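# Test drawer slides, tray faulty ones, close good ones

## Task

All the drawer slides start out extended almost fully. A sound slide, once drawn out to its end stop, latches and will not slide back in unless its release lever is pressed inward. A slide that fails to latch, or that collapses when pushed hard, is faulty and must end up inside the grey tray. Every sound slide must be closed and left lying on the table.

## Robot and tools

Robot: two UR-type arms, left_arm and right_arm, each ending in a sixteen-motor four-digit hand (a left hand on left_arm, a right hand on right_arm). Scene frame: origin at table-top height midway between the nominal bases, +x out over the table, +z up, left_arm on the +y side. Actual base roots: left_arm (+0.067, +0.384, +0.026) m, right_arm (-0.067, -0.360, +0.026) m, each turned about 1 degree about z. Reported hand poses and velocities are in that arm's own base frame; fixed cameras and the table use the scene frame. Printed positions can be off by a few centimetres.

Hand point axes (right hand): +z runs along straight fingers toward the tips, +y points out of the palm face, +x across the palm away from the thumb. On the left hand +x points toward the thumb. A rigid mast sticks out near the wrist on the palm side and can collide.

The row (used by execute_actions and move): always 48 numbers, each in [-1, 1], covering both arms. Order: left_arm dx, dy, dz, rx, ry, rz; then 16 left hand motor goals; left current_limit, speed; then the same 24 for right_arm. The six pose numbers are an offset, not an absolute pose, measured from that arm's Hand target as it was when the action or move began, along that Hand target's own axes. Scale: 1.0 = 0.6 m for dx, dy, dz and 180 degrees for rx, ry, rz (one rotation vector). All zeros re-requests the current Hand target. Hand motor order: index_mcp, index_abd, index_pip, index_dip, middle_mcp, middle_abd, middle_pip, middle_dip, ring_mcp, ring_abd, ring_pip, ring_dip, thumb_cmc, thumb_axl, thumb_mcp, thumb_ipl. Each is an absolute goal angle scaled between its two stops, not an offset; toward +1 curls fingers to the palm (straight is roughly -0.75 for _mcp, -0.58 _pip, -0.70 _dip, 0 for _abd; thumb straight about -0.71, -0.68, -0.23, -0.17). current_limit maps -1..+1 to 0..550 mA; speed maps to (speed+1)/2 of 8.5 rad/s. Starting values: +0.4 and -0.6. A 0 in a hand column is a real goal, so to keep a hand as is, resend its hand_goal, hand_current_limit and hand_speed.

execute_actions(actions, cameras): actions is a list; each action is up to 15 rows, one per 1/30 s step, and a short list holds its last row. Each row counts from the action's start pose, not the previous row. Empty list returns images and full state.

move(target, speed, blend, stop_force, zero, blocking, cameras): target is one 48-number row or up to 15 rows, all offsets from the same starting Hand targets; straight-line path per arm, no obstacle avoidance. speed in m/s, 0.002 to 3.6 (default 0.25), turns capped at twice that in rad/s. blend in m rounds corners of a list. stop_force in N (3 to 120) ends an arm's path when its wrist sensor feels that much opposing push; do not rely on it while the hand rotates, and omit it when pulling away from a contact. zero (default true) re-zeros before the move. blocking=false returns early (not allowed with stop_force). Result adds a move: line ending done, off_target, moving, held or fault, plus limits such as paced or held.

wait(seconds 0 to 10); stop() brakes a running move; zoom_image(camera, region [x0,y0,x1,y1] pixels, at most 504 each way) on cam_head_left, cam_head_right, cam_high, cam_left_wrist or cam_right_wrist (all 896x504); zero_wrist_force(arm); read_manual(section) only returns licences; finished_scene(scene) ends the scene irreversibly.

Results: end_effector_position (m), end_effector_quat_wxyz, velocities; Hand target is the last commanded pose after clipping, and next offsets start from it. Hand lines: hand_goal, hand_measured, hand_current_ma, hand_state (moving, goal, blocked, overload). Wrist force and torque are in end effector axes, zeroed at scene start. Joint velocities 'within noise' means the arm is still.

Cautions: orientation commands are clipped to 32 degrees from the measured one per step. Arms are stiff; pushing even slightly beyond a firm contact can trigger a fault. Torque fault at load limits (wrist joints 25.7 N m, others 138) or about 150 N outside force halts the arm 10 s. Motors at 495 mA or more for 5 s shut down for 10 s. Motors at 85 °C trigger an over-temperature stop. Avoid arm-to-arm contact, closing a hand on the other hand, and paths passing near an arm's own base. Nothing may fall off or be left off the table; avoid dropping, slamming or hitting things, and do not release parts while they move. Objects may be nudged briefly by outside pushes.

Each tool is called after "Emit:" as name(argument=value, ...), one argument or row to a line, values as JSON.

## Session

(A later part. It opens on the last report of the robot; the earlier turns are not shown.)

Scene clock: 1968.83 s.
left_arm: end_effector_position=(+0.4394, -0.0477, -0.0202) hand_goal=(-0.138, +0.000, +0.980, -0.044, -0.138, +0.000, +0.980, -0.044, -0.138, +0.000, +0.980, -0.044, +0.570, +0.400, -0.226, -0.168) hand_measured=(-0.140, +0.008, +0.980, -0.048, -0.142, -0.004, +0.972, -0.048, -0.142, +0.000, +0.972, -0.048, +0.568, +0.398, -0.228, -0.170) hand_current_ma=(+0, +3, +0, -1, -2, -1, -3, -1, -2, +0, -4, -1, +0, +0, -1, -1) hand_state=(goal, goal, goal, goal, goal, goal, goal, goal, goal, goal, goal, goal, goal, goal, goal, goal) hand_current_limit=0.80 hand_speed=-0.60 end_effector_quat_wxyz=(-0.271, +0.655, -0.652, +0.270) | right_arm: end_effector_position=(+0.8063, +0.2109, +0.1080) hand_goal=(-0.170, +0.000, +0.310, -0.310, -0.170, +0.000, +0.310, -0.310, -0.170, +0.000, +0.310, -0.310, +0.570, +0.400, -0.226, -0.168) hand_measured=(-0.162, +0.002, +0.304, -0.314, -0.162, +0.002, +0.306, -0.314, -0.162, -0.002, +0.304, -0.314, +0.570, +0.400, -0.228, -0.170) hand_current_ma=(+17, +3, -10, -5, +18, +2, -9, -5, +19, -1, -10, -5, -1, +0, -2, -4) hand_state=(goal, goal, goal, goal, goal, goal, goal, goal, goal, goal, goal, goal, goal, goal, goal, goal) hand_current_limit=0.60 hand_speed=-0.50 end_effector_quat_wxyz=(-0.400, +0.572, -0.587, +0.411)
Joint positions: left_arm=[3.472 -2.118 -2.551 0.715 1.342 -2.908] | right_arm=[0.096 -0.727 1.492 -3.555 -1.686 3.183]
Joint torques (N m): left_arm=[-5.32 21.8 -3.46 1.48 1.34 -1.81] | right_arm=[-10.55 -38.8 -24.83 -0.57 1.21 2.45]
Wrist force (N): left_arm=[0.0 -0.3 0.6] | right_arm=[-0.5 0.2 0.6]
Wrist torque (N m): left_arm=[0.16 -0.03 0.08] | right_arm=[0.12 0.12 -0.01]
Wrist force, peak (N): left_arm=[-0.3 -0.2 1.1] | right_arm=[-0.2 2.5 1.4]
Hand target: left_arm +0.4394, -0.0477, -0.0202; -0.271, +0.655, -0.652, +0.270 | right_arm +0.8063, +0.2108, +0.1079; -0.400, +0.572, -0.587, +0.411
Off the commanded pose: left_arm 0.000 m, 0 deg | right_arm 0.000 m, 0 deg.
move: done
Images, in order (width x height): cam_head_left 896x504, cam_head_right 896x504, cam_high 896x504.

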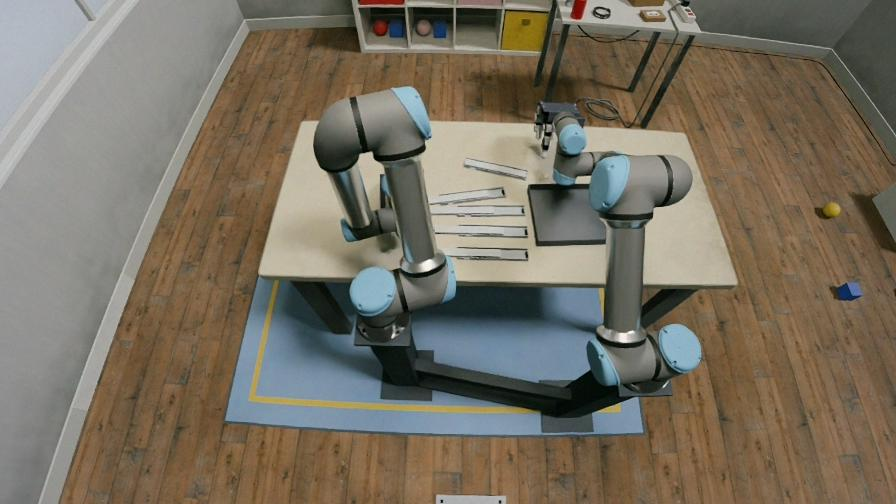

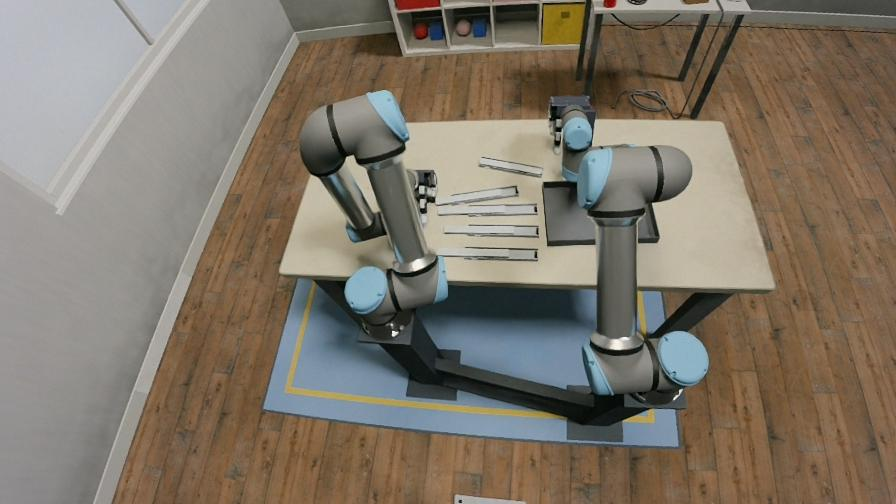

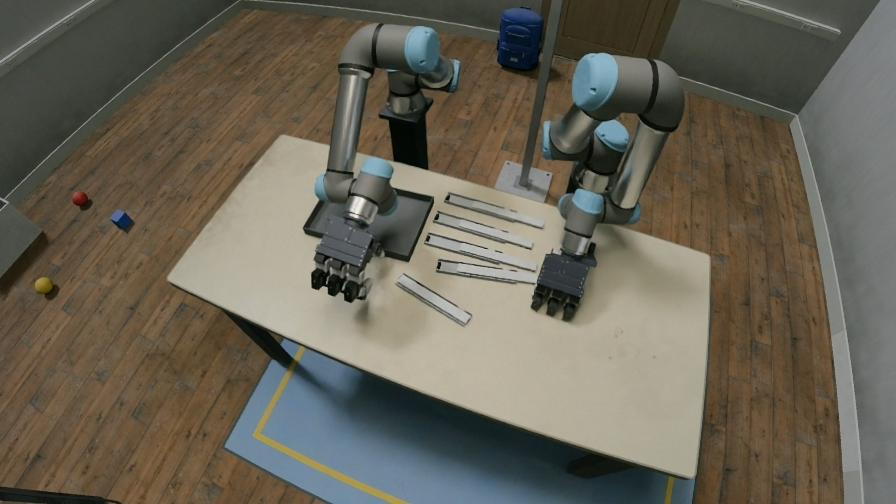

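Emit:
move(
  target=[
    [0,0,0,0,0,0,-0.137,0,0.98,-0.043,-0.137,0,0.98,-0.043,-0.137,0,0.98,-0.043,0.571,0.401,-0.226,-0.168,0.8,-0.6,-0.4158,0.0759,-0.2085,0,-0.0522,-0.019,-0.170,0,0.310,-0.309,-0.17,0,0.31,-0.309,-0.17,0,0.31,-0.309,0.571,0.401,-0.226,-0.168,0.6,-0.5],
    [0,0,0,0,0,0,-0.137,0,0.98,-0.043,-0.137,0,0.98,-0.043,-0.137,0,0.98,-0.043,0.571,0.401,-0.226,-0.168,0.8,-0.6,-0.4158,0.1859,-0.1685,0,-0.0522,-0.019,-0.170,0,0.310,-0.309,-0.17,0,0.31,-0.309,-0.17,0,0.31,-0.309,0.571,0.401,-0.226,-0.168,0.6,-0.5],
  ],
  speed=0.2,
  cameras=["cam_head_left","cam_head_right","cam_high"],
)

Emit:
zoom_image(
  camera="cam_head_left",
  region=[440, 140, 540, 210],
)

Emit:
zoom_image(
  camera="cam_high",
  region=[390, 200, 580, 340],
)

Scene clock: 1997.73 s.
left_arm: end_effector_position=(+0.4394, -0.0477, -0.0202) hand_goal=(-0.138, +0.000, +0.980, -0.044, -0.138, +0.000, +0.980, -0.044, -0.138, +0.000, +0.980, -0.044, +0.570, +0.400, -0.226, -0.168) hand_measured=(-0.140, +0.008, +0.980, -0.048, -0.142, -0.004, +0.972, -0.048, -0.142, +0.000, +0.972, -0.048, +0.568, +0.398, -0.228, -0.170) hand_current_ma=(+0, +3, +0, -1, -2, -1, -3, -1, -2, +0, -4, -1, +0, +0, -1, -1) hand_state=(goal, goal, goal, goal, goal, goal, goal, goal, goal, goal, goal, goal, goal, goal, goal, goal) hand_current_limit=0.80 hand_speed=-0.60 end_effector_quat_wxyz=(-0.271, +0.655, -0.652, +0.270) | right_arm: end_effector_position=(+0.6800, +0.4638, +0.0379) hand_goal=(-0.170, +0.000, +0.310, -0.310, -0.170, +0.000, +0.310, -0.310, -0.170, +0.000, +0.310, -0.310, +0.570, +0.400, -0.226, -0.168) hand_measured=(-0.164, +0.002, +0.304, -0.314, -0.162, +0.002, +0.306, -0.314, -0.162, -0.002, +0.304, -0.314, +0.570, +0.400, -0.228, -0.170) hand_current_ma=(+15, +3, -9, -5, +17, +2, -9, -5, +18, -1, -10, -5, +0, +0, -2, -4) hand_state=(goal, goal, goal, goal, goal, goal, goal, goal, goal, goal, goal, goal, goal, goal, goal, goal) hand_current_limit=0.60 hand_speed=-0.50 end_effector_quat_wxyz=(-0.434, +0.620, -0.535, +0.374)
Joint positions: left_arm=[3.472 -2.118 -2.551 0.715 1.342 -2.908] | right_arm=[0.486 -0.61 1.489 -3.652 -1.888 3.262]
Joint torques (N m): left_arm=[-3.66 21.96 -3.76 1.4 1 -1.58] | right_arm=[12.14 -41.39 -0.02 -3.28 -1.15 -1.74]
Wrist force (N): left_arm=[-0.1 -0.2 0.5] | right_arm=[-0.5 0.2 0.7]
Wrist torque (N m): left_arm=[0.20 -0.02 0.07] | right_arm=[0.10 0.10 -0.06]
Wrist force, peak (N): left_arm=[-0.6 -0.4 0.9] | right_arm=[2.5 -0.1 1.4]
Hand target: left_arm +0.4394, -0.0477, -0.0202; -0.271, +0.655, -0.652, +0.270 | right_arm +0.6799, +0.4637, +0.0377; -0.434, +0.621, -0.535, +0.374
Off the commanded pose: left_arm 0.000 m, 0 deg | right_arm 0.000 m, 0 deg.
move: done
Images, in order (width x height): cam_head_left 896x504, cam_head_right 896x504, cam_high 896x504.

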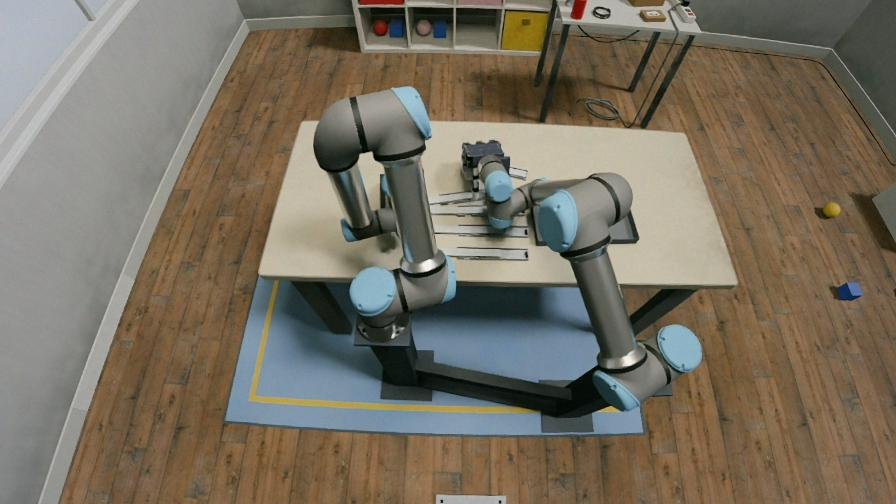

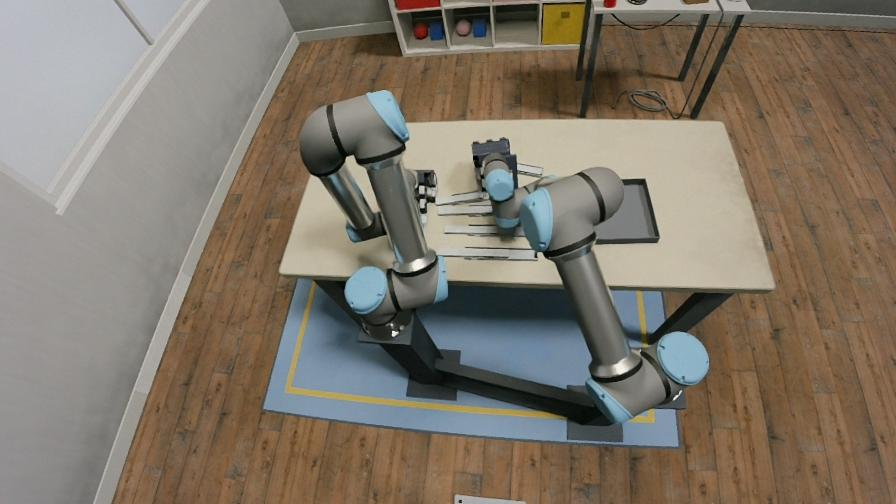

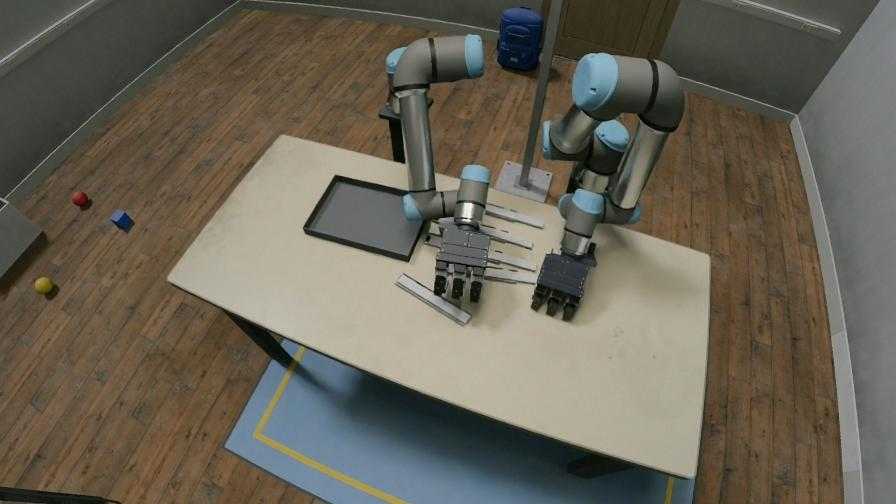

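Scaled by 5.040 from the camera's 896x504 image, which has a finer 1280x720 frame.

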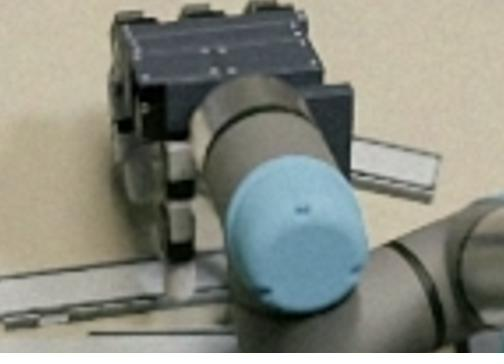

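Scaled by 2.653 from the camera's 896x504 image, which has a finer 1280x720 frame.

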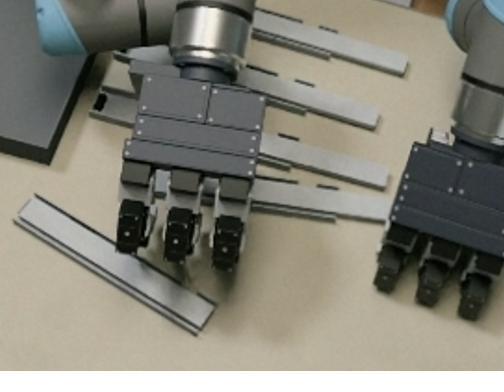

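Emit:
move(
  target=[0,0,0,0,0,0,-0.137,0,0.98,-0.043,-0.137,0,0.98,-0.043,-0.137,0,0.98,-0.043,0.571,0.401,-0.226,-0.168,0.8,-0.6,0,0.047,0.0171,0,0,0,-0.170,0,0.310,-0.309,-0.170,0,0.310,-0.309,-0.170,0,0.310,-0.309,0.571,0.401,-0.226,-0.168,0.6,-0.5],
  speed=0.04,
  stop_force=5,
  cameras=["cam_head_left"],
)

Emit:
zoom_image(
  camera="cam_head_left",
  region=[440, 140, 540, 210],
)

Scene clock: 2009.60 s.
left_arm: end_effector_position=(+0.4394, -0.0477, -0.0202) hand_goal=(-0.138, +0.000, +0.980, -0.044, -0.138, +0.000, +0.980, -0.044, -0.138, +0.000, +0.980, -0.044, +0.570, +0.400, -0.226, -0.168) hand_measured=(-0.140, +0.008, +0.980, -0.048, -0.142, -0.004, +0.972, -0.048, -0.142, +0.000, +0.972, -0.048, +0.568, +0.398, -0.228, -0.170) hand_current_ma=(+0, +3, +0, -1, -2, -1, -3, -1, -2, +0, -4, -1, +0, +0, -1, -1) hand_state=(goal, goal, goal, goal, goal, goal, goal, goal, goal, goal, goal, goal, goal, goal, goal, goal) hand_current_limit=0.80 hand_speed=-0.60 end_effector_quat_wxyz=(-0.271, +0.655, -0.652, +0.270) | right_arm: end_effector_position=(+0.6799, +0.4637, +0.0090) hand_goal=(-0.170, +0.000, +0.310, -0.310, -0.170, +0.000, +0.310, -0.310, -0.170, +0.000, +0.310, -0.310, +0.570, +0.400, -0.226, -0.168) hand_measured=(-0.164, +0.002, +0.304, -0.314, -0.162, +0.002, +0.306, -0.314, -0.170, +0.000, +0.312, -0.314, +0.570, +0.400, -0.228, -0.170) hand_current_ma=(+15, +3, -9, -5, +17, +2, -9, -5, +1, +1, +3, -5, +0, +0, -2, -4) hand_state=(goal, goal, goal, goal, goal, goal, goal, goal, goal, goal, goal, goal, goal, goal, goal, goal) hand_current_limit=0.60 hand_speed=-0.50 end_effector_quat_wxyz=(-0.434, +0.621, -0.535, +0.374)
Joint positions: left_arm=[3.472 -2.118 -2.551 0.715 1.342 -2.908] | right_arm=[0.486 -0.556 1.477 -3.693 -1.888 3.262]
Joint torques (N m): left_arm=[-3.91 22.03 -2.11 1.42 1.24 -1.66] | right_arm=[8.64 -61.17 2.27 -4.68 -0.65 -1.71]
Wrist force (N): left_arm=[-0.5 -0.1 0.6] | right_arm=[-0.5 -0.3 0.5]
Wrist torque (N m): left_arm=[0.19 0.03 0.03] | right_arm=[0.12 0.10 -0.06]
Wrist force, peak (N): left_arm=[-0.6 -0.5 0.9] | right_arm=[-1.4 -12.8 -5.0]
Hand target: left_arm +0.4394, -0.0477, -0.0202; -0.271, +0.655, -0.652, +0.270 | right_arm +0.6799, +0.4637, +0.0091; -0.434, +0.621, -0.535, +0.374 (not the last commanded pose)
Off the commanded pose: left_arm 0.000 m, 0 deg | right_arm 0.001 m, 0 deg.
move: contact (right_arm)
Images, in order (width x height): cam_head_left 896x504.

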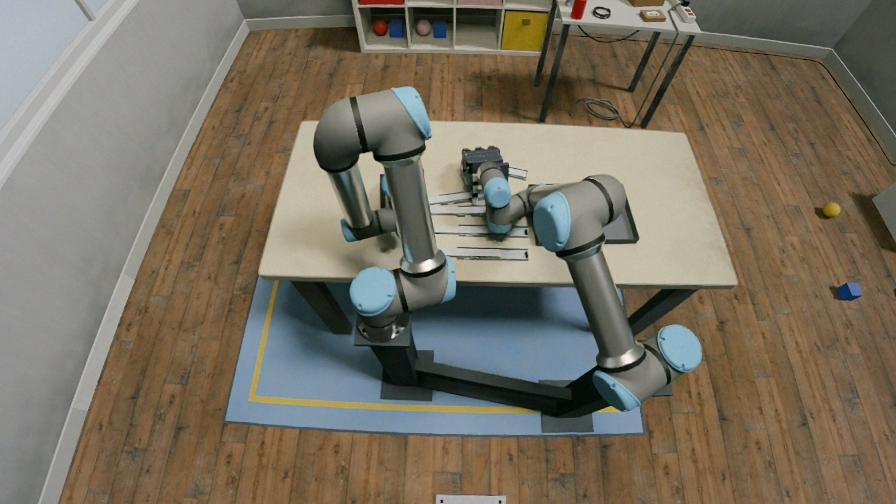

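Scaled by 5.040 from the camera's 896x504 image, which has a finer 1280x720 frame.

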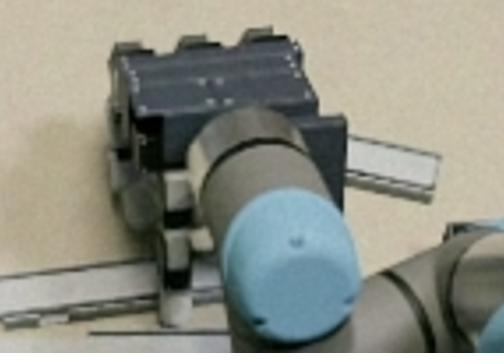

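Emit:
execute_actions(
  actions=[
    [[0,0,0,0,0,0,-0.137,0,0.98,-0.043,-0.137,0,0.98,-0.043,-0.137,0,0.98,-0.043,0.571,0.401,-0.226,-0.168,0.8,-0.6,0,-0.0157,-0.0057,0,0,0,-0.170,0,0.310,-0.309,-0.170,0,0.310,-0.309,-0.75,0,-0.3,-0.6,0.571,0.401,-0.226,-0.168,0.6,-0.5]],
  ],
)

Emit:
move(
  target=[0,0,0,0,0,0,-0.137,0,0.98,-0.043,-0.137,0,0.98,-0.043,-0.137,0,0.98,-0.043,0.571,0.401,-0.226,-0.168,0.8,-0.6,0,0.0177,0.0064,0,0,0,-0.170,0,0.310,-0.309,-0.170,0,0.310,-0.309,-0.75,0,-0.3,-0.6,0.571,0.401,-0.226,-0.168,0.6,-0.5],
  speed=0.04,
  stop_force=5,
)

Emit:
execute_actions(
  actions=[
    [[0,0,0,0,0,0,-0.137,0,0.98,-0.043,-0.137,0,0.98,-0.043,-0.137,0,0.98,-0.043,0.571,0.401,-0.226,-0.168,0.8,-0.6,0,0,0,0,0,0,0.0685,0,0.197,-0.377,0.0685,0,0.197,-0.377,-0.75,0,-0.3,-0.6,0.571,0.401,-0.226,-0.168,0.5,-0.6]],
    [[0,0,0,0,0,0,-0.137,0,0.98,-0.043,-0.137,0,0.98,-0.043,-0.137,0,0.98,-0.043,0.571,0.401,-0.226,-0.168,0.8,-0.6,0,0,0,0,0,0,0.192,0,0.109,-0.449,0.192,0,0.109,-0.449,-0.75,0,-0.3,-0.6,0.571,0.401,-0.226,-0.168,0.5,-0.6]],
  ],
)

Scene clock: 2023.60 s.
left_arm: end_effector_position=(+0.4394, -0.0477, -0.0202) hand_goal=(-0.138, +0.000, +0.980, -0.044, -0.138, +0.000, +0.980, -0.044, -0.138, +0.000, +0.980, -0.044, +0.570, +0.400, -0.226, -0.168) hand_measured=(-0.140, +0.008, +0.980, -0.048, -0.142, -0.004, +0.972, -0.048, -0.142, +0.000, +0.972, -0.048, +0.568, +0.398, -0.228, -0.170) hand_current_ma=(+0, +3, +0, -1, -2, -1, -3, -1, -2, +0, -4, -1, +0, +0, -1, -1) hand_state=(goal, goal, goal, goal, goal, goal, goal, goal, goal, goal, goal, goal, goal, goal, goal, goal) hand_current_limit=0.80 hand_speed=-0.60 end_effector_quat_wxyz=(-0.271, +0.655, -0.652, +0.270) | right_arm: end_effector_position=(+0.6799, +0.4637, +0.0191) hand_goal=(-0.170, +0.000, +0.310, -0.310, -0.170, +0.000, +0.310, -0.310, -0.750, +0.000, -0.300, -0.600, +0.570, +0.400, -0.226, -0.168) hand_measured=(-0.164, +0.002, +0.304, -0.312, -0.162, +0.002, +0.306, -0.314, -0.322, -0.002, +0.162, -0.524, +0.570, +0.400, -0.228, -0.170) hand_current_ma=(+14, +3, -9, -5, +15, +2, -9, -5, +440, -1, +440, +267, +0, +0, -2, -4) hand_state=(goal, goal, goal, goal, goal, goal, goal, goal, blocked, goal, blocked, blocked, goal, goal, goal, goal) hand_current_limit=0.60 hand_speed=-0.50 end_effector_quat_wxyz=(-0.434, +0.621, -0.535, +0.374)
Joint positions: left_arm=[3.472 -2.118 -2.551 0.715 1.342 -2.908] | right_arm=[0.486 -0.575 1.482 -3.679 -1.888 3.262]
Joint torques (N m): left_arm=[-4.68 22.19 -4.4 1.73 1.32 -1.74] | right_arm=[-10.34 -35.4 -23.97 1.85 0.1 -1.31]
Wrist force (N): left_arm=[-0.1 -0.2 0.8] | right_arm=[-0.6 -12.2 -6.2]
Wrist torque (N m): left_arm=[0.17 -0.02 0.07] | right_arm=[-0.10 0.57 -0.79]
Wrist force, peak (N): left_arm=[-0.4 -0.2 1.0] | right_arm=[-0.6 -16.9 -7.5]
Hand target: left_arm +0.4394, -0.0477, -0.0202; -0.271, +0.655, -0.652, +0.270 | right_arm +0.6799, +0.4637, +0.0191; -0.434, +0.621, -0.535, +0.374
Off the commanded pose: left_arm 0.000 m, 0 deg | right_arm 0.000 m, 0 deg.

Scene clock: 2024.77 s.
left_arm: end_effector_position=(+0.4394, -0.0477, -0.0202) hand_goal=(-0.138, +0.000, +0.980, -0.044, -0.138, +0.000, +0.980, -0.044, -0.138, +0.000, +0.980, -0.044, +0.570, +0.400, -0.226, -0.168) hand_measured=(-0.140, +0.008, +0.980, -0.048, -0.142, -0.004, +0.972, -0.048, -0.142, +0.000, +0.972, -0.048, +0.568, +0.398, -0.228, -0.170) hand_current_ma=(+0, +3, +0, -1, -2, -1, -3, -1, -2, +0, -4, -1, +0, +0, -1, -1) hand_state=(goal, goal, goal, goal, goal, goal, goal, goal, goal, goal, goal, goal, goal, goal, goal, goal) hand_current_limit=0.80 hand_speed=-0.60 end_effector_quat_wxyz=(-0.271, +0.655, -0.652, +0.270) | right_arm: end_effector_position=(+0.6799, +0.4637, +0.0187) hand_goal=(-0.170, +0.000, +0.310, -0.310, -0.170, +0.000, +0.310, -0.310, -0.750, +0.000, -0.300, -0.600, +0.570, +0.400, -0.226, -0.168) hand_measured=(-0.164, +0.002, +0.304, -0.312, -0.162, +0.002, +0.306, -0.314, -0.344, -0.002, +0.198, -0.532, +0.570, +0.400, -0.228, -0.170) hand_current_ma=(+14, +3, -9, -5, +15, +2, -9, -5, +440, -1, +440, +238, +0, +0, -2, -4) hand_state=(goal, goal, goal, goal, goal, goal, goal, goal, blocked, goal, blocked, blocked, goal, goal, goal, goal) hand_current_limit=0.60 hand_speed=-0.50 end_effector_quat_wxyz=(-0.434, +0.621, -0.535, +0.374)
Joint positions: left_arm=[3.472 -2.118 -2.551 0.715 1.342 -2.908] | right_arm=[0.486 -0.574 1.482 -3.679 -1.888 3.262]
Joint torques (N m): left_arm=[-3.43 22.31 -3.78 1.45 1.24 -1.78] | right_arm=[-8.54 -65.12 0.87 -3.84 0.32 -1.39]
Wrist force (N): left_arm=[-0.4 -0.2 0.7] | right_arm=[-0.5 -4.3 -3.3]
Wrist torque (N m): left_arm=[0.17 0.02 0.05] | right_arm=[-0.01 0.35 -0.30]
Wrist force, peak (N): left_arm=[-0.2 -0.1 1.1] | right_arm=[-0.5 -18.0 -7.3]
Hand target: left_arm +0.4394, -0.0477, -0.0202; -0.271, +0.655, -0.652, +0.270 | right_arm +0.6799, +0.4637, +0.0187; -0.434, +0.621, -0.535, +0.374 (not the last commanded pose)
Off the commanded pose: left_arm 0.000 m, 0 deg | right_arm 0.011 m, 0 deg.
move: contact (right_arm)

Scene clock: 2025.97 s.
left_arm: end_effector_position=(+0.4394, -0.0477, -0.0202) hand_goal=(-0.138, +0.000, +0.980, -0.044, -0.138, +0.000, +0.980, -0.044, -0.138, +0.000, +0.980, -0.044, +0.570, +0.400, -0.226, -0.168) hand_measured=(-0.140, +0.008, +0.980, -0.048, -0.142, -0.004, +0.972, -0.048, -0.142, +0.000, +0.972, -0.048, +0.568, +0.398, -0.228, -0.170) hand_current_ma=(+0, +3, +0, -1, -2, -1, -3, -1, -2, +0, -4, -1, +0, +0, -1, -1) hand_state=(goal, goal, goal, goal, goal, goal, goal, goal, goal, goal, goal, goal, goal, goal, goal, goal) hand_current_limit=0.80 hand_speed=-0.60 end_effector_quat_wxyz=(-0.271, +0.655, -0.652, +0.270) | right_arm: end_effector_position=(+0.6799, +0.4637, +0.0187) hand_goal=(+0.192, +0.000, +0.108, -0.450, +0.192, +0.000, +0.108, -0.450, -0.750, +0.000, -0.300, -0.600, +0.570, +0.400, -0.226, -0.168) hand_measured=(+0.188, +0.002, +0.110, -0.448, +0.188, +0.002, +0.110, -0.448, -0.344, -0.002, +0.198, -0.532, +0.570, +0.400, -0.228, -0.170) hand_current_ma=(-6, +3, +1, +3, -6, +2, +1, +3, +412, -1, +412, +237, +0, +0, -2, -4) hand_state=(goal, goal, goal, goal, goal, goal, goal, goal, blocked, goal, blocked, blocked, goal, goal, goal, goal) hand_current_limit=0.50 hand_speed=-0.60 end_effector_quat_wxyz=(-0.434, +0.621, -0.535, +0.374)
Joint positions: left_arm=[3.472 -2.118 -2.551 0.715 1.342 -2.908] | right_arm=[0.486 -0.574 1.482 -3.679 -1.888 3.262]
Joint torques (N m): left_arm=[-3.27 22.15 -2.78 1.55 1.18 -1.85] | right_arm=[-8.27 -63.59 0.3 -3.64 0.27 -1.21]
Wrist force (N): left_arm=[-0.3 -0.1 0.7] | right_arm=[-0.8 -4.3 -3.2]
Wrist torque (N m): left_arm=[0.19 0.00 0.05] | right_arm=[0.03 0.38 -0.32]
Wrist force, peak (N): left_arm=[-0.4 -0.5 0.8] | right_arm=[-0.6 -4.5 -3.2]
Hand target: left_arm +0.4394, -0.0477, -0.0202; -0.271, +0.655, -0.652, +0.270 | right_arm +0.6799, +0.4637, +0.0187; -0.434, +0.621, -0.535, +0.374
Off the commanded pose: left_arm 0.000 m, 0 deg | right_arm 0.000 m, 0 deg.

Emit:
execute_actions(
  actions=[
    [[0,0,0,0,0,0,-0.137,0,0.98,-0.043,-0.137,0,0.98,-0.043,-0.137,0,0.98,-0.043,0.571,0.401,-0.226,-0.168,0.8,-0.6,0,-0.0783,-0.0285,0,0,0,0.0685,0,0.197,-0.377,0.0685,0,0.197,-0.377,-0.34,0,0.2,-0.53,0.571,0.401,-0.226,-0.168,0.6,-0.5]],
    [[0,0,0,0,0,0,-0.137,0,0.98,-0.043,-0.137,0,0.98,-0.043,-0.137,0,0.98,-0.043,0.571,0.401,-0.226,-0.168,0.8,-0.6,0,0,0,0,0,0,-0.170,0,0.310,-0.309,-0.170,0,0.310,-0.309,-0.75,0,-0.3,-0.6,0.571,0.401,-0.226,-0.168,0.6,-0.5]],
  ],
  cameras=["cam_head_left","cam_high"],
)

Emit:
zoom_image(
  camera="cam_head_left",
  region=[440, 140, 540, 210],
)

Emit:
zoom_image(
  camera="cam_high",
  region=[390, 200, 580, 340],
)

Scene clock: 2034.30 s.
left_arm: end_effector_position=(+0.4394, -0.0477, -0.0202) hand_goal=(-0.138, +0.000, +0.980, -0.044, -0.138, +0.000, +0.980, -0.044, -0.138, +0.000, +0.980, -0.044, +0.570, +0.400, -0.226, -0.168) hand_measured=(-0.140, +0.008, +0.980, -0.048, -0.142, -0.004, +0.972, -0.048, -0.142, +0.000, +0.972, -0.048, +0.568, +0.398, -0.228, -0.170) hand_current_ma=(+0, +3, +0, -1, -2, -1, -3, -1, -2, +0, -4, -1, +0, +0, -1, -1) hand_state=(goal, goal, goal, goal, goal, goal, goal, goal, goal, goal, goal, goal, goal, goal, goal, goal) hand_current_limit=0.80 hand_speed=-0.60 end_effector_quat_wxyz=(-0.271, +0.655, -0.652, +0.270) | right_arm: end_effector_position=(+0.6799, +0.4638, +0.0687) hand_goal=(-0.170, +0.000, +0.310, -0.310, -0.170, +0.000, +0.310, -0.310, -0.750, +0.000, -0.300, -0.600, +0.570, +0.400, -0.226, -0.168) hand_measured=(-0.162, +0.002, +0.304, -0.314, -0.162, +0.002, +0.304, -0.314, -0.728, -0.002, -0.292, -0.598, +0.570, +0.400, -0.228, -0.170) hand_current_ma=(+18, +3, -11, -5, +20, +2, -10, -5, +60, -2, +15, +4, +0, +0, -2, -4) hand_state=(goal, goal, goal, goal, goal, goal, goal, goal, blocked, goal, goal, goal, goal, goal, goal, goal) hand_current_limit=0.60 hand_speed=-0.50 end_effector_quat_wxyz=(-0.434, +0.621, -0.535, +0.374)
Joint positions: left_arm=[3.472 -2.118 -2.551 0.715 1.342 -2.908] | right_arm=[0.486 -0.665 1.498 -3.605 -1.888 3.262]
Joint torques (N m): left_arm=[-5.2 21.54 -2.76 1.66 1.25 -1.5] | right_arm=[-10.73 -66.69 -30.45 -0.01 1.09 2.36]
Wrist force (N): left_arm=[-0.1 -0.2 0.7] | right_arm=[-0.4 0.3 0.8]
Wrist torque (N m): left_arm=[0.18 -0.02 0.08] | right_arm=[0.07 0.08 -0.02]
Wrist force, peak (N): left_arm=[0.0 -0.1 1.2] | right_arm=[-1.1 -18.5 -3.4]
Hand target: left_arm +0.4394, -0.0477, -0.0202; -0.271, +0.655, -0.652, +0.270 | right_arm +0.6799, +0.4638, +0.0687; -0.434, +0.621, -0.535, +0.374
Off the commanded pose: left_arm 0.000 m, 0 deg | right_arm 0.000 m, 0 deg.
Images, in order (width x height): cam_head_left 896x504, cam_high 896x504.

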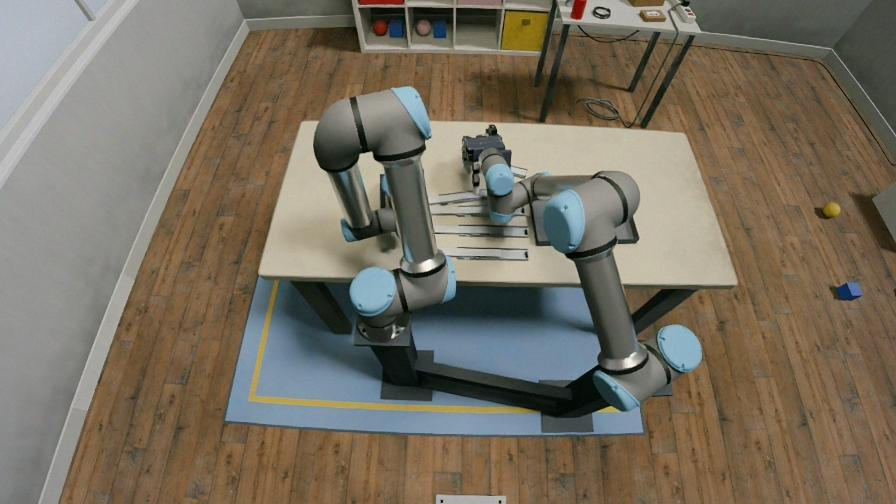

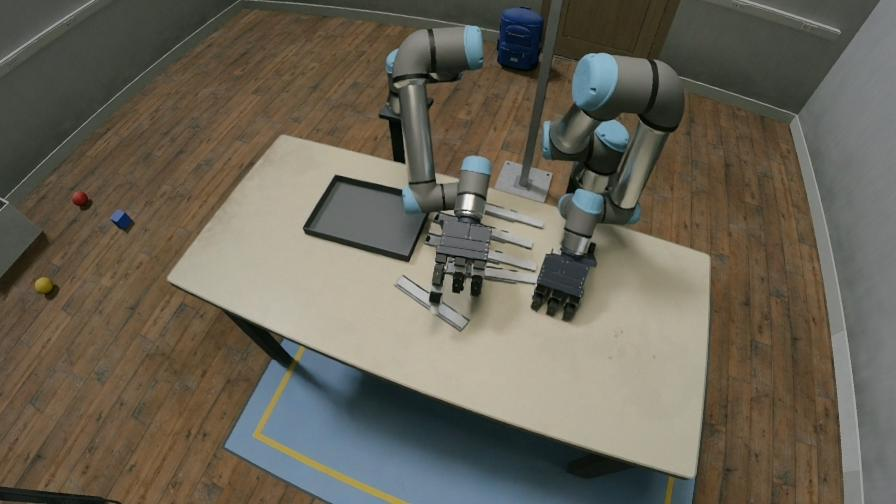

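Scaled by 5.040 from the camera's 896x504 image, which has a finer 1280x720 frame.

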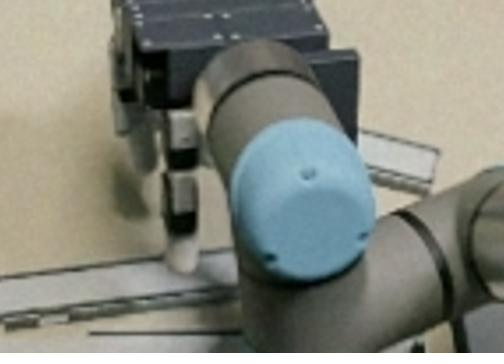

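Scaled by 2.653 from the camera's 896x504 image, which has a finer 1280x720 frame.

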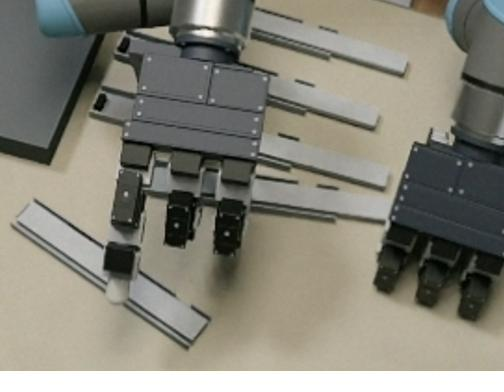

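Emit:
move(
  target=[0,0,0,0,0,0,-0.137,0,0.98,-0.043,-0.137,0,0.98,-0.043,-0.137,0,0.98,-0.043,0.571,0.401,-0.226,-0.168,0.8,-0.6,0,0.0956,0.0348,0,0,0,-0.170,0,0.310,-0.309,-0.170,0,0.310,-0.309,-0.75,0,-0.3,-0.6,0.571,0.401,-0.226,-0.168,0.6,-0.5],
  speed=0.06,
  stop_force=5,
)

Emit:
execute_actions(
  actions=[
    [[0,0,0,0,0,0,-0.137,0,0.98,-0.043,-0.137,0,0.98,-0.043,-0.137,0,0.98,-0.043,0.571,0.401,-0.226,-0.168,0.8,-0.6,0,0,0,0,0,0,0.0685,0,0.197,-0.377,0.0685,0,0.197,-0.377,-0.75,0,-0.3,-0.6,0.571,0.401,-0.226,-0.168,0.5,-0.6]],
    [[0,0,0,0,0,0,-0.137,0,0.98,-0.043,-0.137,0,0.98,-0.043,-0.137,0,0.98,-0.043,0.571,0.401,-0.226,-0.168,0.8,-0.6,0,0,0,0,0,0,0.192,0,0.109,-0.449,0.192,0,0.109,-0.449,-0.75,0,-0.3,-0.6,0.571,0.401,-0.226,-0.168,0.5,-0.6]],
  ],
)

Scene clock: 2044.77 s.
left_arm: end_effector_position=(+0.4394, -0.0477, -0.0202) hand_goal=(-0.138, +0.000, +0.980, -0.044, -0.138, +0.000, +0.980, -0.044, -0.138, +0.000, +0.980, -0.044, +0.570, +0.400, -0.226, -0.168) hand_measured=(-0.140, +0.008, +0.980, -0.048, -0.142, -0.004, +0.972, -0.048, -0.142, +0.000, +0.972, -0.048, +0.568, +0.398, -0.228, -0.170) hand_current_ma=(+0, +3, +0, -1, -2, -1, -3, -1, -2, +0, -4, -1, +0, +0, -1, -1) hand_state=(goal, goal, goal, goal, goal, goal, goal, goal, goal, goal, goal, goal, goal, goal, goal, goal) hand_current_limit=0.80 hand_speed=-0.60 end_effector_quat_wxyz=(-0.271, +0.655, -0.652, +0.270) | right_arm: end_effector_position=(+0.6799, +0.4637, +0.0076) hand_goal=(-0.170, +0.000, +0.310, -0.310, -0.170, +0.000, +0.310, -0.310, -0.750, +0.000, -0.300, -0.600, +0.570, +0.400, -0.226, -0.168) hand_measured=(-0.162, +0.002, +0.304, -0.314, -0.162, +0.002, +0.304, -0.314, -0.728, -0.002, -0.292, -0.598, +0.570, +0.400, -0.228, -0.170) hand_current_ma=(+18, +3, -10, -5, +19, +2, -10, -5, +59, -2, +15, +4, +0, +0, -2, -4) hand_state=(goal, goal, goal, goal, goal, goal, goal, goal, blocked, goal, goal, goal, goal, goal, goal, goal) hand_current_limit=0.60 hand_speed=-0.50 end_effector_quat_wxyz=(-0.434, +0.621, -0.535, +0.374)
Joint positions: left_arm=[3.472 -2.118 -2.551 0.715 1.342 -2.908] | right_arm=[0.486 -0.554 1.476 -3.695 -1.888 3.262]
Joint torques (N m): left_arm=[-4.48 21.56 -3.82 1.45 1.17 -1.61] | right_arm=[-1.95 -68.27 -0.59 0.19 -0.11 1.28]
Wrist force (N): left_arm=[-0.2 -0.2 0.5] | right_arm=[-0.4 0.2 0.7]
Wrist torque (N m): left_arm=[0.19 -0.01 0.06] | right_arm=[0.05 0.09 -0.03]
Wrist force, peak (N): left_arm=[0.1 -0.3 1.0] | right_arm=[-0.1 1.1 1.0]
Hand target: left_arm +0.4394, -0.0477, -0.0202; -0.271, +0.655, -0.652, +0.270 | right_arm +0.6799, +0.4637, +0.0076; -0.434, +0.621, -0.535, +0.374
Off the commanded pose: left_arm 0.000 m, 0 deg | right_arm 0.000 m, 0 deg.
move: done

Scene clock: 2045.97 s.
left_arm: end_effector_position=(+0.4394, -0.0477, -0.0202) hand_goal=(-0.138, +0.000, +0.980, -0.044, -0.138, +0.000, +0.980, -0.044, -0.138, +0.000, +0.980, -0.044, +0.570, +0.400, -0.226, -0.168) hand_measured=(-0.140, +0.004, +0.980, -0.048, -0.142, -0.004, +0.972, -0.048, -0.142, +0.000, +0.972, -0.048, +0.568, +0.398, -0.228, -0.170) hand_current_ma=(+0, +1, +0, -1, -2, -1, -3, -1, -2, +0, -4, -1, +0, +0, -1, -1) hand_state=(goal, goal, goal, goal, goal, goal, goal, goal, goal, goal, goal, goal, goal, goal, goal, goal) hand_current_limit=0.80 hand_speed=-0.60 end_effector_quat_wxyz=(-0.271, +0.655, -0.652, +0.270) | right_arm: end_effector_position=(+0.6799, +0.4637, +0.0077) hand_goal=(+0.192, +0.000, +0.108, -0.450, +0.192, +0.000, +0.108, -0.450, -0.750, +0.000, -0.300, -0.600, +0.570, +0.400, -0.226, -0.168) hand_measured=(+0.150, +0.002, +0.104, -0.448, +0.148, +0.002, +0.106, -0.448, -0.728, -0.002, -0.292, -0.598, +0.570, +0.400, -0.228, -0.170) hand_current_ma=(-136, +3, -5, +4, -142, +2, -4, +4, +59, -2, +15, +4, +0, +0, -2, -4) hand_state=(blocked, goal, goal, goal, blocked, goal, goal, goal, blocked, goal, goal, goal, goal, goal, goal, goal) hand_current_limit=0.50 hand_speed=-0.60 end_effector_quat_wxyz=(-0.434, +0.621, -0.535, +0.374)
Joint positions: left_arm=[3.472 -2.118 -2.551 0.715 1.342 -2.908] | right_arm=[0.486 -0.554 1.476 -3.695 -1.888 3.262]
Joint torques (N m): left_arm=[-3.8 22.32 -3.37 1.88 1.13 -1.58] | right_arm=[6.4 -51.19 -5.11 -0.72 -1.52 -0.07]
Wrist force (N): left_arm=[0.4 -0.2 0.5] | right_arm=[-0.3 -1.9 -1.7]
Wrist torque (N m): left_arm=[0.17 -0.01 0.07] | right_arm=[-0.15 0.02 -0.04]
Wrist force, peak (N): left_arm=[-0.5 -0.4 1.1] | right_arm=[-0.4 -3.5 0.7]
Hand target: left_arm +0.4394, -0.0477, -0.0202; -0.271, +0.655, -0.652, +0.270 | right_arm +0.6799, +0.4637, +0.0076; -0.434, +0.621, -0.535, +0.374
Off the commanded pose: left_arm 0.000 m, 0 deg | right_arm 0.000 m, 0 deg.

Emit:
execute_actions(
  actions=[
    [[-0.025,0,0,0,0,0,-0.137,0,0.98,-0.043,-0.137,0,0.98,-0.043,-0.137,0,0.98,-0.043,0.571,0.401,-0.226,-0.168,0.8,-0.6,0,0,0,0,0,0,0.38,0,0.09,-0.46,0.38,0,0.09,-0.46,-0.75,0,-0.3,-0.6,0.571,0.401,-0.226,-0.168,0.6,-0.7]],
  ],
)

Emit:
move(
  target=[0,0,0,0,0,0,-0.137,0,0.98,-0.043,-0.137,0,0.98,-0.043,-0.137,0,0.98,-0.043,0.571,0.401,-0.226,-0.168,0.8,-0.6,0.02,0.002,-0.0057,0,0.0522,0.019,0.38,0,0.09,-0.46,0.38,0,0.09,-0.46,-0.75,0,-0.3,-0.6,0.571,0.401,-0.226,-0.168,0.6,-0.7],
  speed=0.05,
  cameras=["cam_head_left","cam_head_right","cam_high"],
)

Emit:
zoom_image(
  camera="cam_head_left",
  region=[420, 130, 560, 220],
)

Emit:
zoom_image(
  camera="cam_head_right",
  region=[400, 140, 560, 240],
)

Emit:
zoom_image(
  camera="cam_high",
  region=[390, 200, 580, 340],
)

Scene clock: 2061.80 s.
left_arm: end_effector_position=(+0.4393, -0.0327, -0.0202) hand_goal=(-0.138, +0.000, +0.980, -0.044, -0.138, +0.000, +0.980, -0.044, -0.138, +0.000, +0.980, -0.044, +0.570, +0.400, -0.226, -0.168) hand_measured=(-0.140, +0.004, +0.980, -0.048, -0.142, -0.004, +0.972, -0.048, -0.142, +0.000, +0.972, -0.048, +0.570, +0.398, -0.228, -0.170) hand_current_ma=(+0, +1, +0, -1, -2, -1, -3, -1, -2, +0, -4, -1, +0, +0, +0, -1) hand_state=(goal, goal, goal, goal, goal, goal, goal, goal, goal, goal, goal, goal, goal, goal, goal, goal) hand_current_limit=0.80 hand_speed=-0.60 end_effector_quat_wxyz=(-0.271, +0.655, -0.652, +0.270) | right_arm: end_effector_position=(+0.6799, +0.4637, +0.0076) hand_goal=(+0.380, +0.000, +0.090, -0.460, +0.380, +0.000, +0.090, -0.460, -0.750, +0.000, -0.300, -0.600, +0.570, +0.400, -0.226, -0.168) hand_measured=(+0.172, +0.002, +0.076, -0.460, +0.172, +0.002, +0.078, -0.458, -0.728, -0.002, -0.292, -0.598, +0.568, +0.400, -0.228, -0.170) hand_current_ma=(-440, +3, -32, +1, -440, +2, -25, +2, +59, -2, +15, +4, -1, +0, -2, -4) hand_state=(blocked, goal, goal, goal, blocked, goal, goal, goal, blocked, goal, goal, goal, goal, goal, goal, goal) hand_current_limit=0.60 hand_speed=-0.70 end_effector_quat_wxyz=(-0.434, +0.621, -0.535, +0.374)
Joint positions: left_arm=[3.517 -2.115 -2.555 0.708 1.311 -2.874] | right_arm=[0.486 -0.554 1.476 -3.695 -1.888 3.262]
Joint torques (N m): left_arm=[8.5 20.78 11.98 5.19 -1.9 2.51] | right_arm=[11.71 -40.17 -20.2 -4.07 -1.23 -1.76]
Wrist force (N): left_arm=[0.3 0.1 0.6] | right_arm=[-0.5 -4.5 -0.5]
Wrist torque (N m): left_arm=[0.20 0.00 0.18] | right_arm=[-0.25 0.02 -0.08]
Wrist force, peak (N): left_arm=[3.1 0.0 0.6] | right_arm=[-0.3 -4.7 -0.5]
Hand target: left_arm +0.4393, -0.0327, -0.0202; -0.271, +0.655, -0.652, +0.270 | right_arm +0.6799, +0.4637, +0.0076; -0.434, +0.621, -0.535, +0.374
Off the commanded pose: left_arm 0.000 m, 0 deg | right_arm 0.000 m, 0 deg.

Scene clock: 2063.83 s.
left_arm: end_effector_position=(+0.4393, -0.0327, -0.0202) hand_goal=(-0.138, +0.000, +0.980, -0.044, -0.138, +0.000, +0.980, -0.044, -0.138, +0.000, +0.980, -0.044, +0.570, +0.400, -0.226, -0.168) hand_measured=(-0.140, +0.004, +0.980, -0.048, -0.142, -0.004, +0.972, -0.048, -0.142, +0.000, +0.972, -0.048, +0.570, +0.398, -0.228, -0.170) hand_current_ma=(+0, +1, +0, -1, -2, -1, -3, -1, -2, +0, -4, -1, +0, +0, +0, -1) hand_state=(goal, goal, goal, goal, goal, goal, goal, goal, goal, goal, goal, goal, goal, goal, goal, goal) hand_current_limit=0.80 hand_speed=-0.60 end_effector_quat_wxyz=(-0.271, +0.655, -0.652, +0.270) | right_arm: end_effector_position=(+0.6780, +0.4515, +0.0077) hand_goal=(+0.380, +0.000, +0.090, -0.460, +0.380, +0.000, +0.090, -0.460, -0.750, +0.000, -0.300, -0.600, +0.570, +0.400, -0.226, -0.168) hand_measured=(+0.174, +0.002, +0.074, -0.460, +0.172, +0.000, +0.078, -0.460, -0.728, -0.002, -0.292, -0.598, +0.568, +0.400, -0.228, -0.170) hand_current_ma=(-440, +3, -36, +0, -440, +2, -28, +1, +59, -2, +15, +4, -1, +0, -2, -3) hand_state=(blocked, goal, goal, goal, blocked, goal, goal, goal, blocked, goal, goal, goal, goal, goal, goal, goal) hand_current_limit=0.60 hand_speed=-0.70 end_effector_quat_wxyz=(-0.400, +0.572, -0.587, +0.411)
Joint positions: left_arm=[3.517 -2.115 -2.555 0.708 1.311 -2.874] | right_arm=[0.519 -0.55 1.462 -3.649 -2.08 3.347]
Joint torques (N m): left_arm=[8.49 21.96 12.58 5.27 -1.79 2.46] | right_arm=[-5.87 -42.1 -18.55 -3.71 1.14 -2.05]
Wrist force (N): left_arm=[0.6 0.1 0.6] | right_arm=[0.2 -5.5 -0.1]
Wrist torque (N m): left_arm=[0.20 -0.03 0.19] | right_arm=[-0.25 -0.01 -0.16]
Wrist force, peak (N): left_arm=[0.4 -0.1 1.0] | right_arm=[0.2 -5.5 -0.1]
Hand target: left_arm +0.4393, -0.0327, -0.0202; -0.271, +0.655, -0.652, +0.270 | right_arm +0.6780, +0.4513, +0.0077; -0.400, +0.572, -0.587, +0.411
Off the commanded pose: left_arm 0.000 m, 0 deg | right_arm 0.000 m, 0 deg.
move: done
Images, in order (width x height): cam_head_left 896x504, cam_head_right 896x504, cam_high 896x504.

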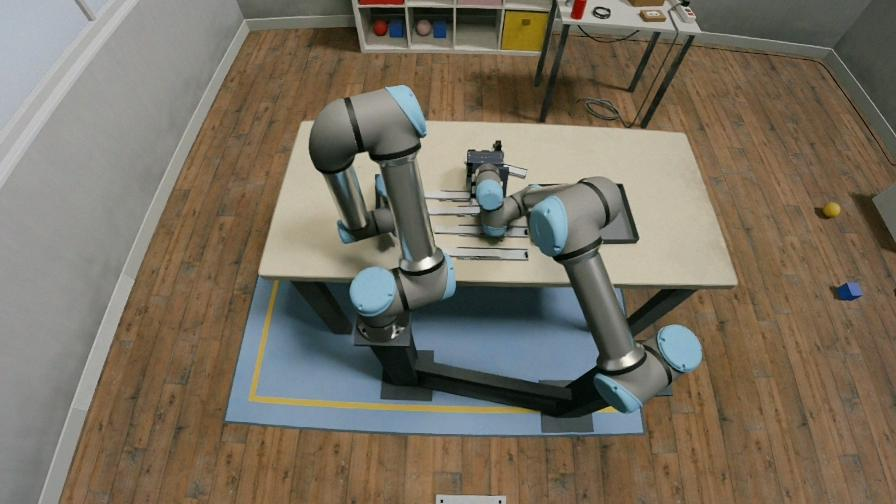

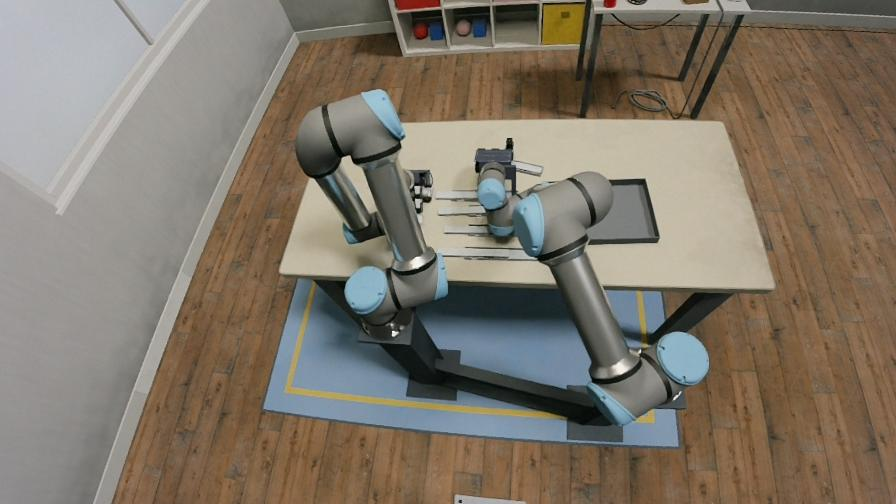

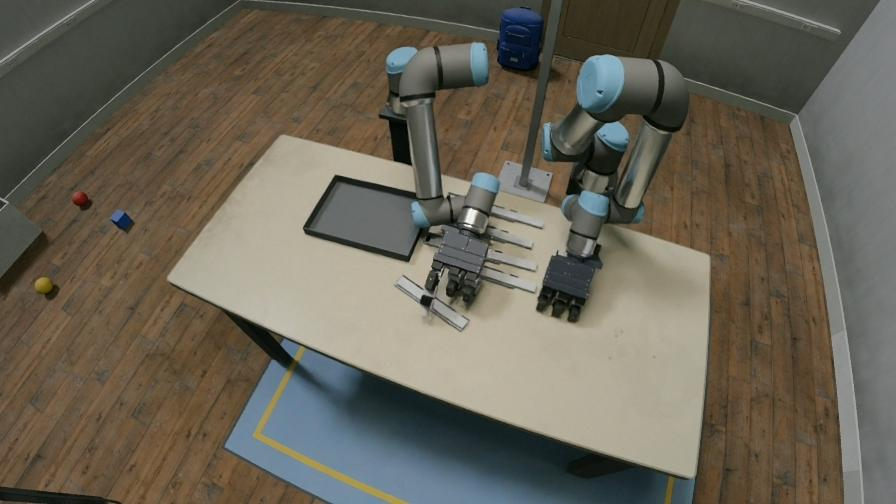

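Scaled by 3.600 from the camera's 896x504 image, which has a finer 1280x720 frame.

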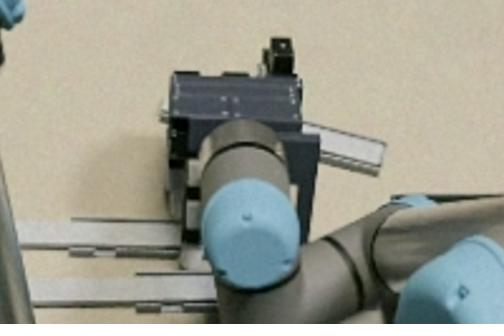

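Scaled by 3.150 from the camera's 896x504 image, which has a finer 1280x720 frame.

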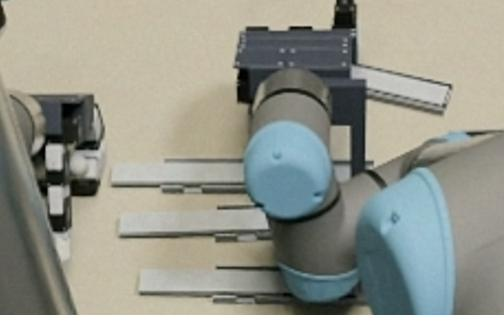

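Scaled by 2.653 from the camera's 896x504 image, which has a finer 1280x720 frame.

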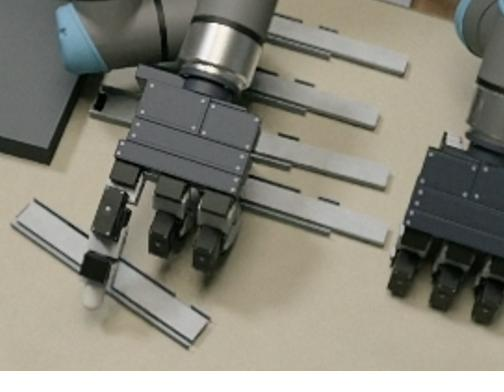

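Emit:
move(
  target=[0.15,0,0,0,0,0,-0.137,0,0.98,-0.043,-0.137,0,0.98,-0.043,-0.137,0,0.98,-0.043,0.571,0.401,-0.226,-0.168,0.8,-0.6,0,0,0,0,0,0,0.38,0,0.09,-0.46,0.38,0,0.09,-0.46,-0.75,0,-0.3,-0.6,0.571,0.401,-0.226,-0.168,0.6,-0.7],
  speed=0.035,
  stop_force=10,
  cameras=["cam_head_left","cam_head_right","cam_high"],
)

Emit:
zoom_image(
  camera="cam_high",
  region=[390, 200, 580, 340],
)

Emit:
zoom_image(
  camera="cam_head_right",
  region=[400, 140, 560, 240],
)

Scene clock: 2077.30 s.
left_arm: end_effector_position=(+0.4398, -0.1227, -0.0201) hand_goal=(-0.138, +0.000, +0.980, -0.044, -0.138, +0.000, +0.980, -0.044, -0.138, +0.000, +0.980, -0.044, +0.570, +0.400, -0.226, -0.168) hand_measured=(-0.142, +0.018, +0.982, -0.048, -0.142, -0.004, +0.972, -0.048, -0.142, +0.000, +0.972, -0.048, +0.570, +0.398, -0.228, -0.170) hand_current_ma=(-1, +13, +0, -1, -2, -1, -3, -1, -2, +0, -4, -1, +0, +0, +0, -1) hand_state=(goal, goal, goal, goal, goal, goal, goal, goal, goal, goal, goal, goal, goal, goal, goal, goal) hand_current_limit=0.80 hand_speed=-0.60 end_effector_quat_wxyz=(-0.271, +0.655, -0.652, +0.270) | right_arm: end_effector_position=(+0.6780, +0.4513, +0.0077) hand_goal=(+0.380, +0.000, +0.090, -0.460, +0.380, +0.000, +0.090, -0.460, -0.750, +0.000, -0.300, -0.600, +0.570, +0.400, -0.226, -0.168) hand_measured=(+0.178, +0.010, +0.068, -0.466, +0.176, +0.010, +0.070, -0.466, -0.728, -0.002, -0.292, -0.598, +0.606, +0.408, -0.206, -0.158) hand_current_ma=(-440, +18, -60, -12, -440, +18, -53, -12, +59, -2, +15, +4, +112, +18, +73, +29) hand_state=(blocked, goal, blocked, goal, blocked, goal, blocked, goal, blocked, goal, goal, goal, blocked, goal, blocked, goal) hand_current_limit=0.60 hand_speed=-0.70 end_effector_quat_wxyz=(-0.400, +0.572, -0.587, +0.411)
Joint positions: left_arm=[3.241 -2.129 -2.507 0.706 1.504 -3.075] | right_arm=[0.519 -0.55 1.463 -3.65 -2.08 3.347]
Joint torques (N m): left_arm=[6.4 32.64 -4.67 3.91 -0.83 2.51] | right_arm=[-1.09 -64.66 -15.04 -3.05 0.26 0.56]
Wrist force (N): left_arm=[-3.0 -4.0 -1.3] | right_arm=[3.8 -4.1 -0.4]
Wrist torque (N m): left_arm=[0.24 -0.05 -0.11] | right_arm=[-0.28 -0.20 -0.19]
Wrist force, peak (N): left_arm=[-7.6 -4.4 -2.0] | right_arm=[3.9 -4.1 -0.3]
Hand target: left_arm +0.4398, -0.1227, -0.0201; -0.271, +0.655, -0.652, +0.270 | right_arm +0.6780, +0.4513, +0.0077; -0.400, +0.572, -0.587, +0.411
Off the commanded pose: left_arm 0.000 m, 0 deg | right_arm 0.000 m, 0 deg.
move: done
Images, in order (width x height): cam_head_left 896x504, cam_head_right 896x504, cam_high 896x504.

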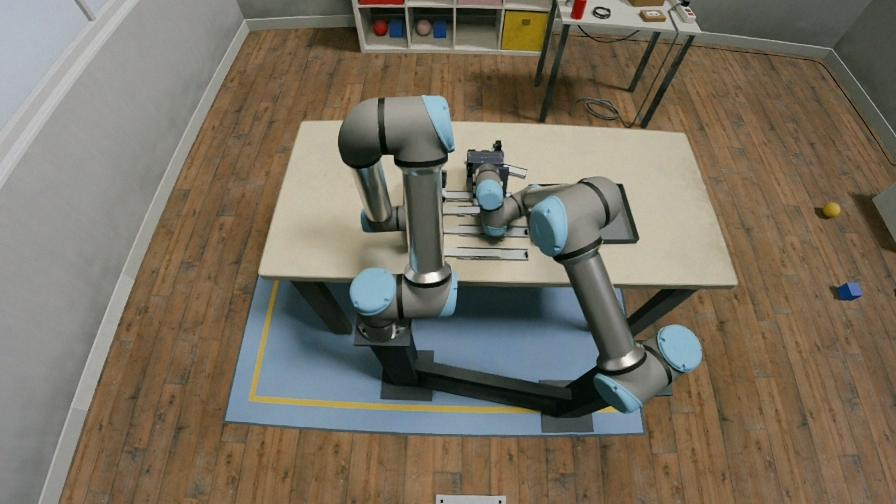

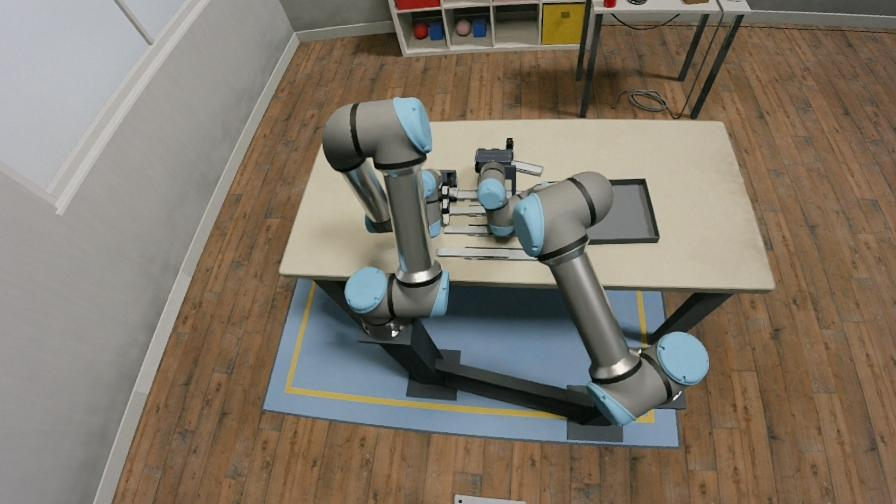

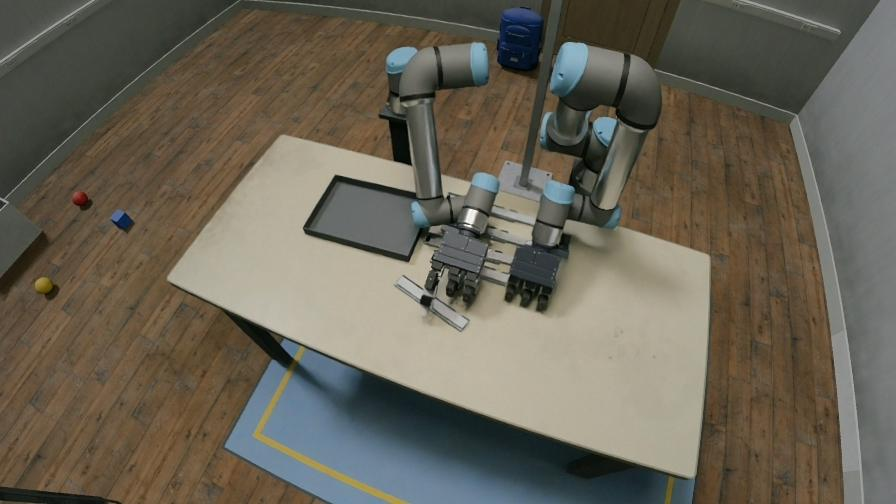

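Scaled by 2.653 from the camera's 896x504 image, which has a finer 1280x720 frame.

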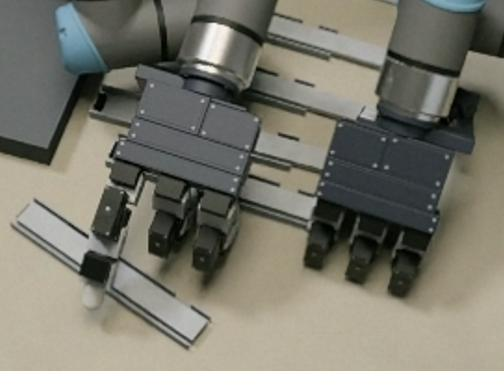

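Scaled by 3.150 from the camera's 896x504 image, which has a finer 1280x720 frame.

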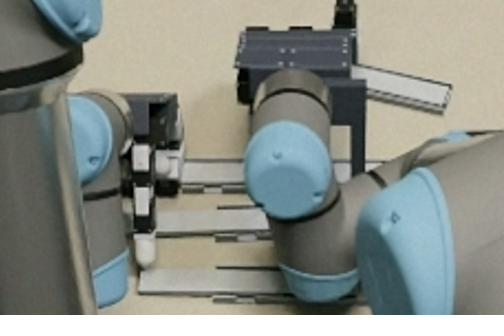

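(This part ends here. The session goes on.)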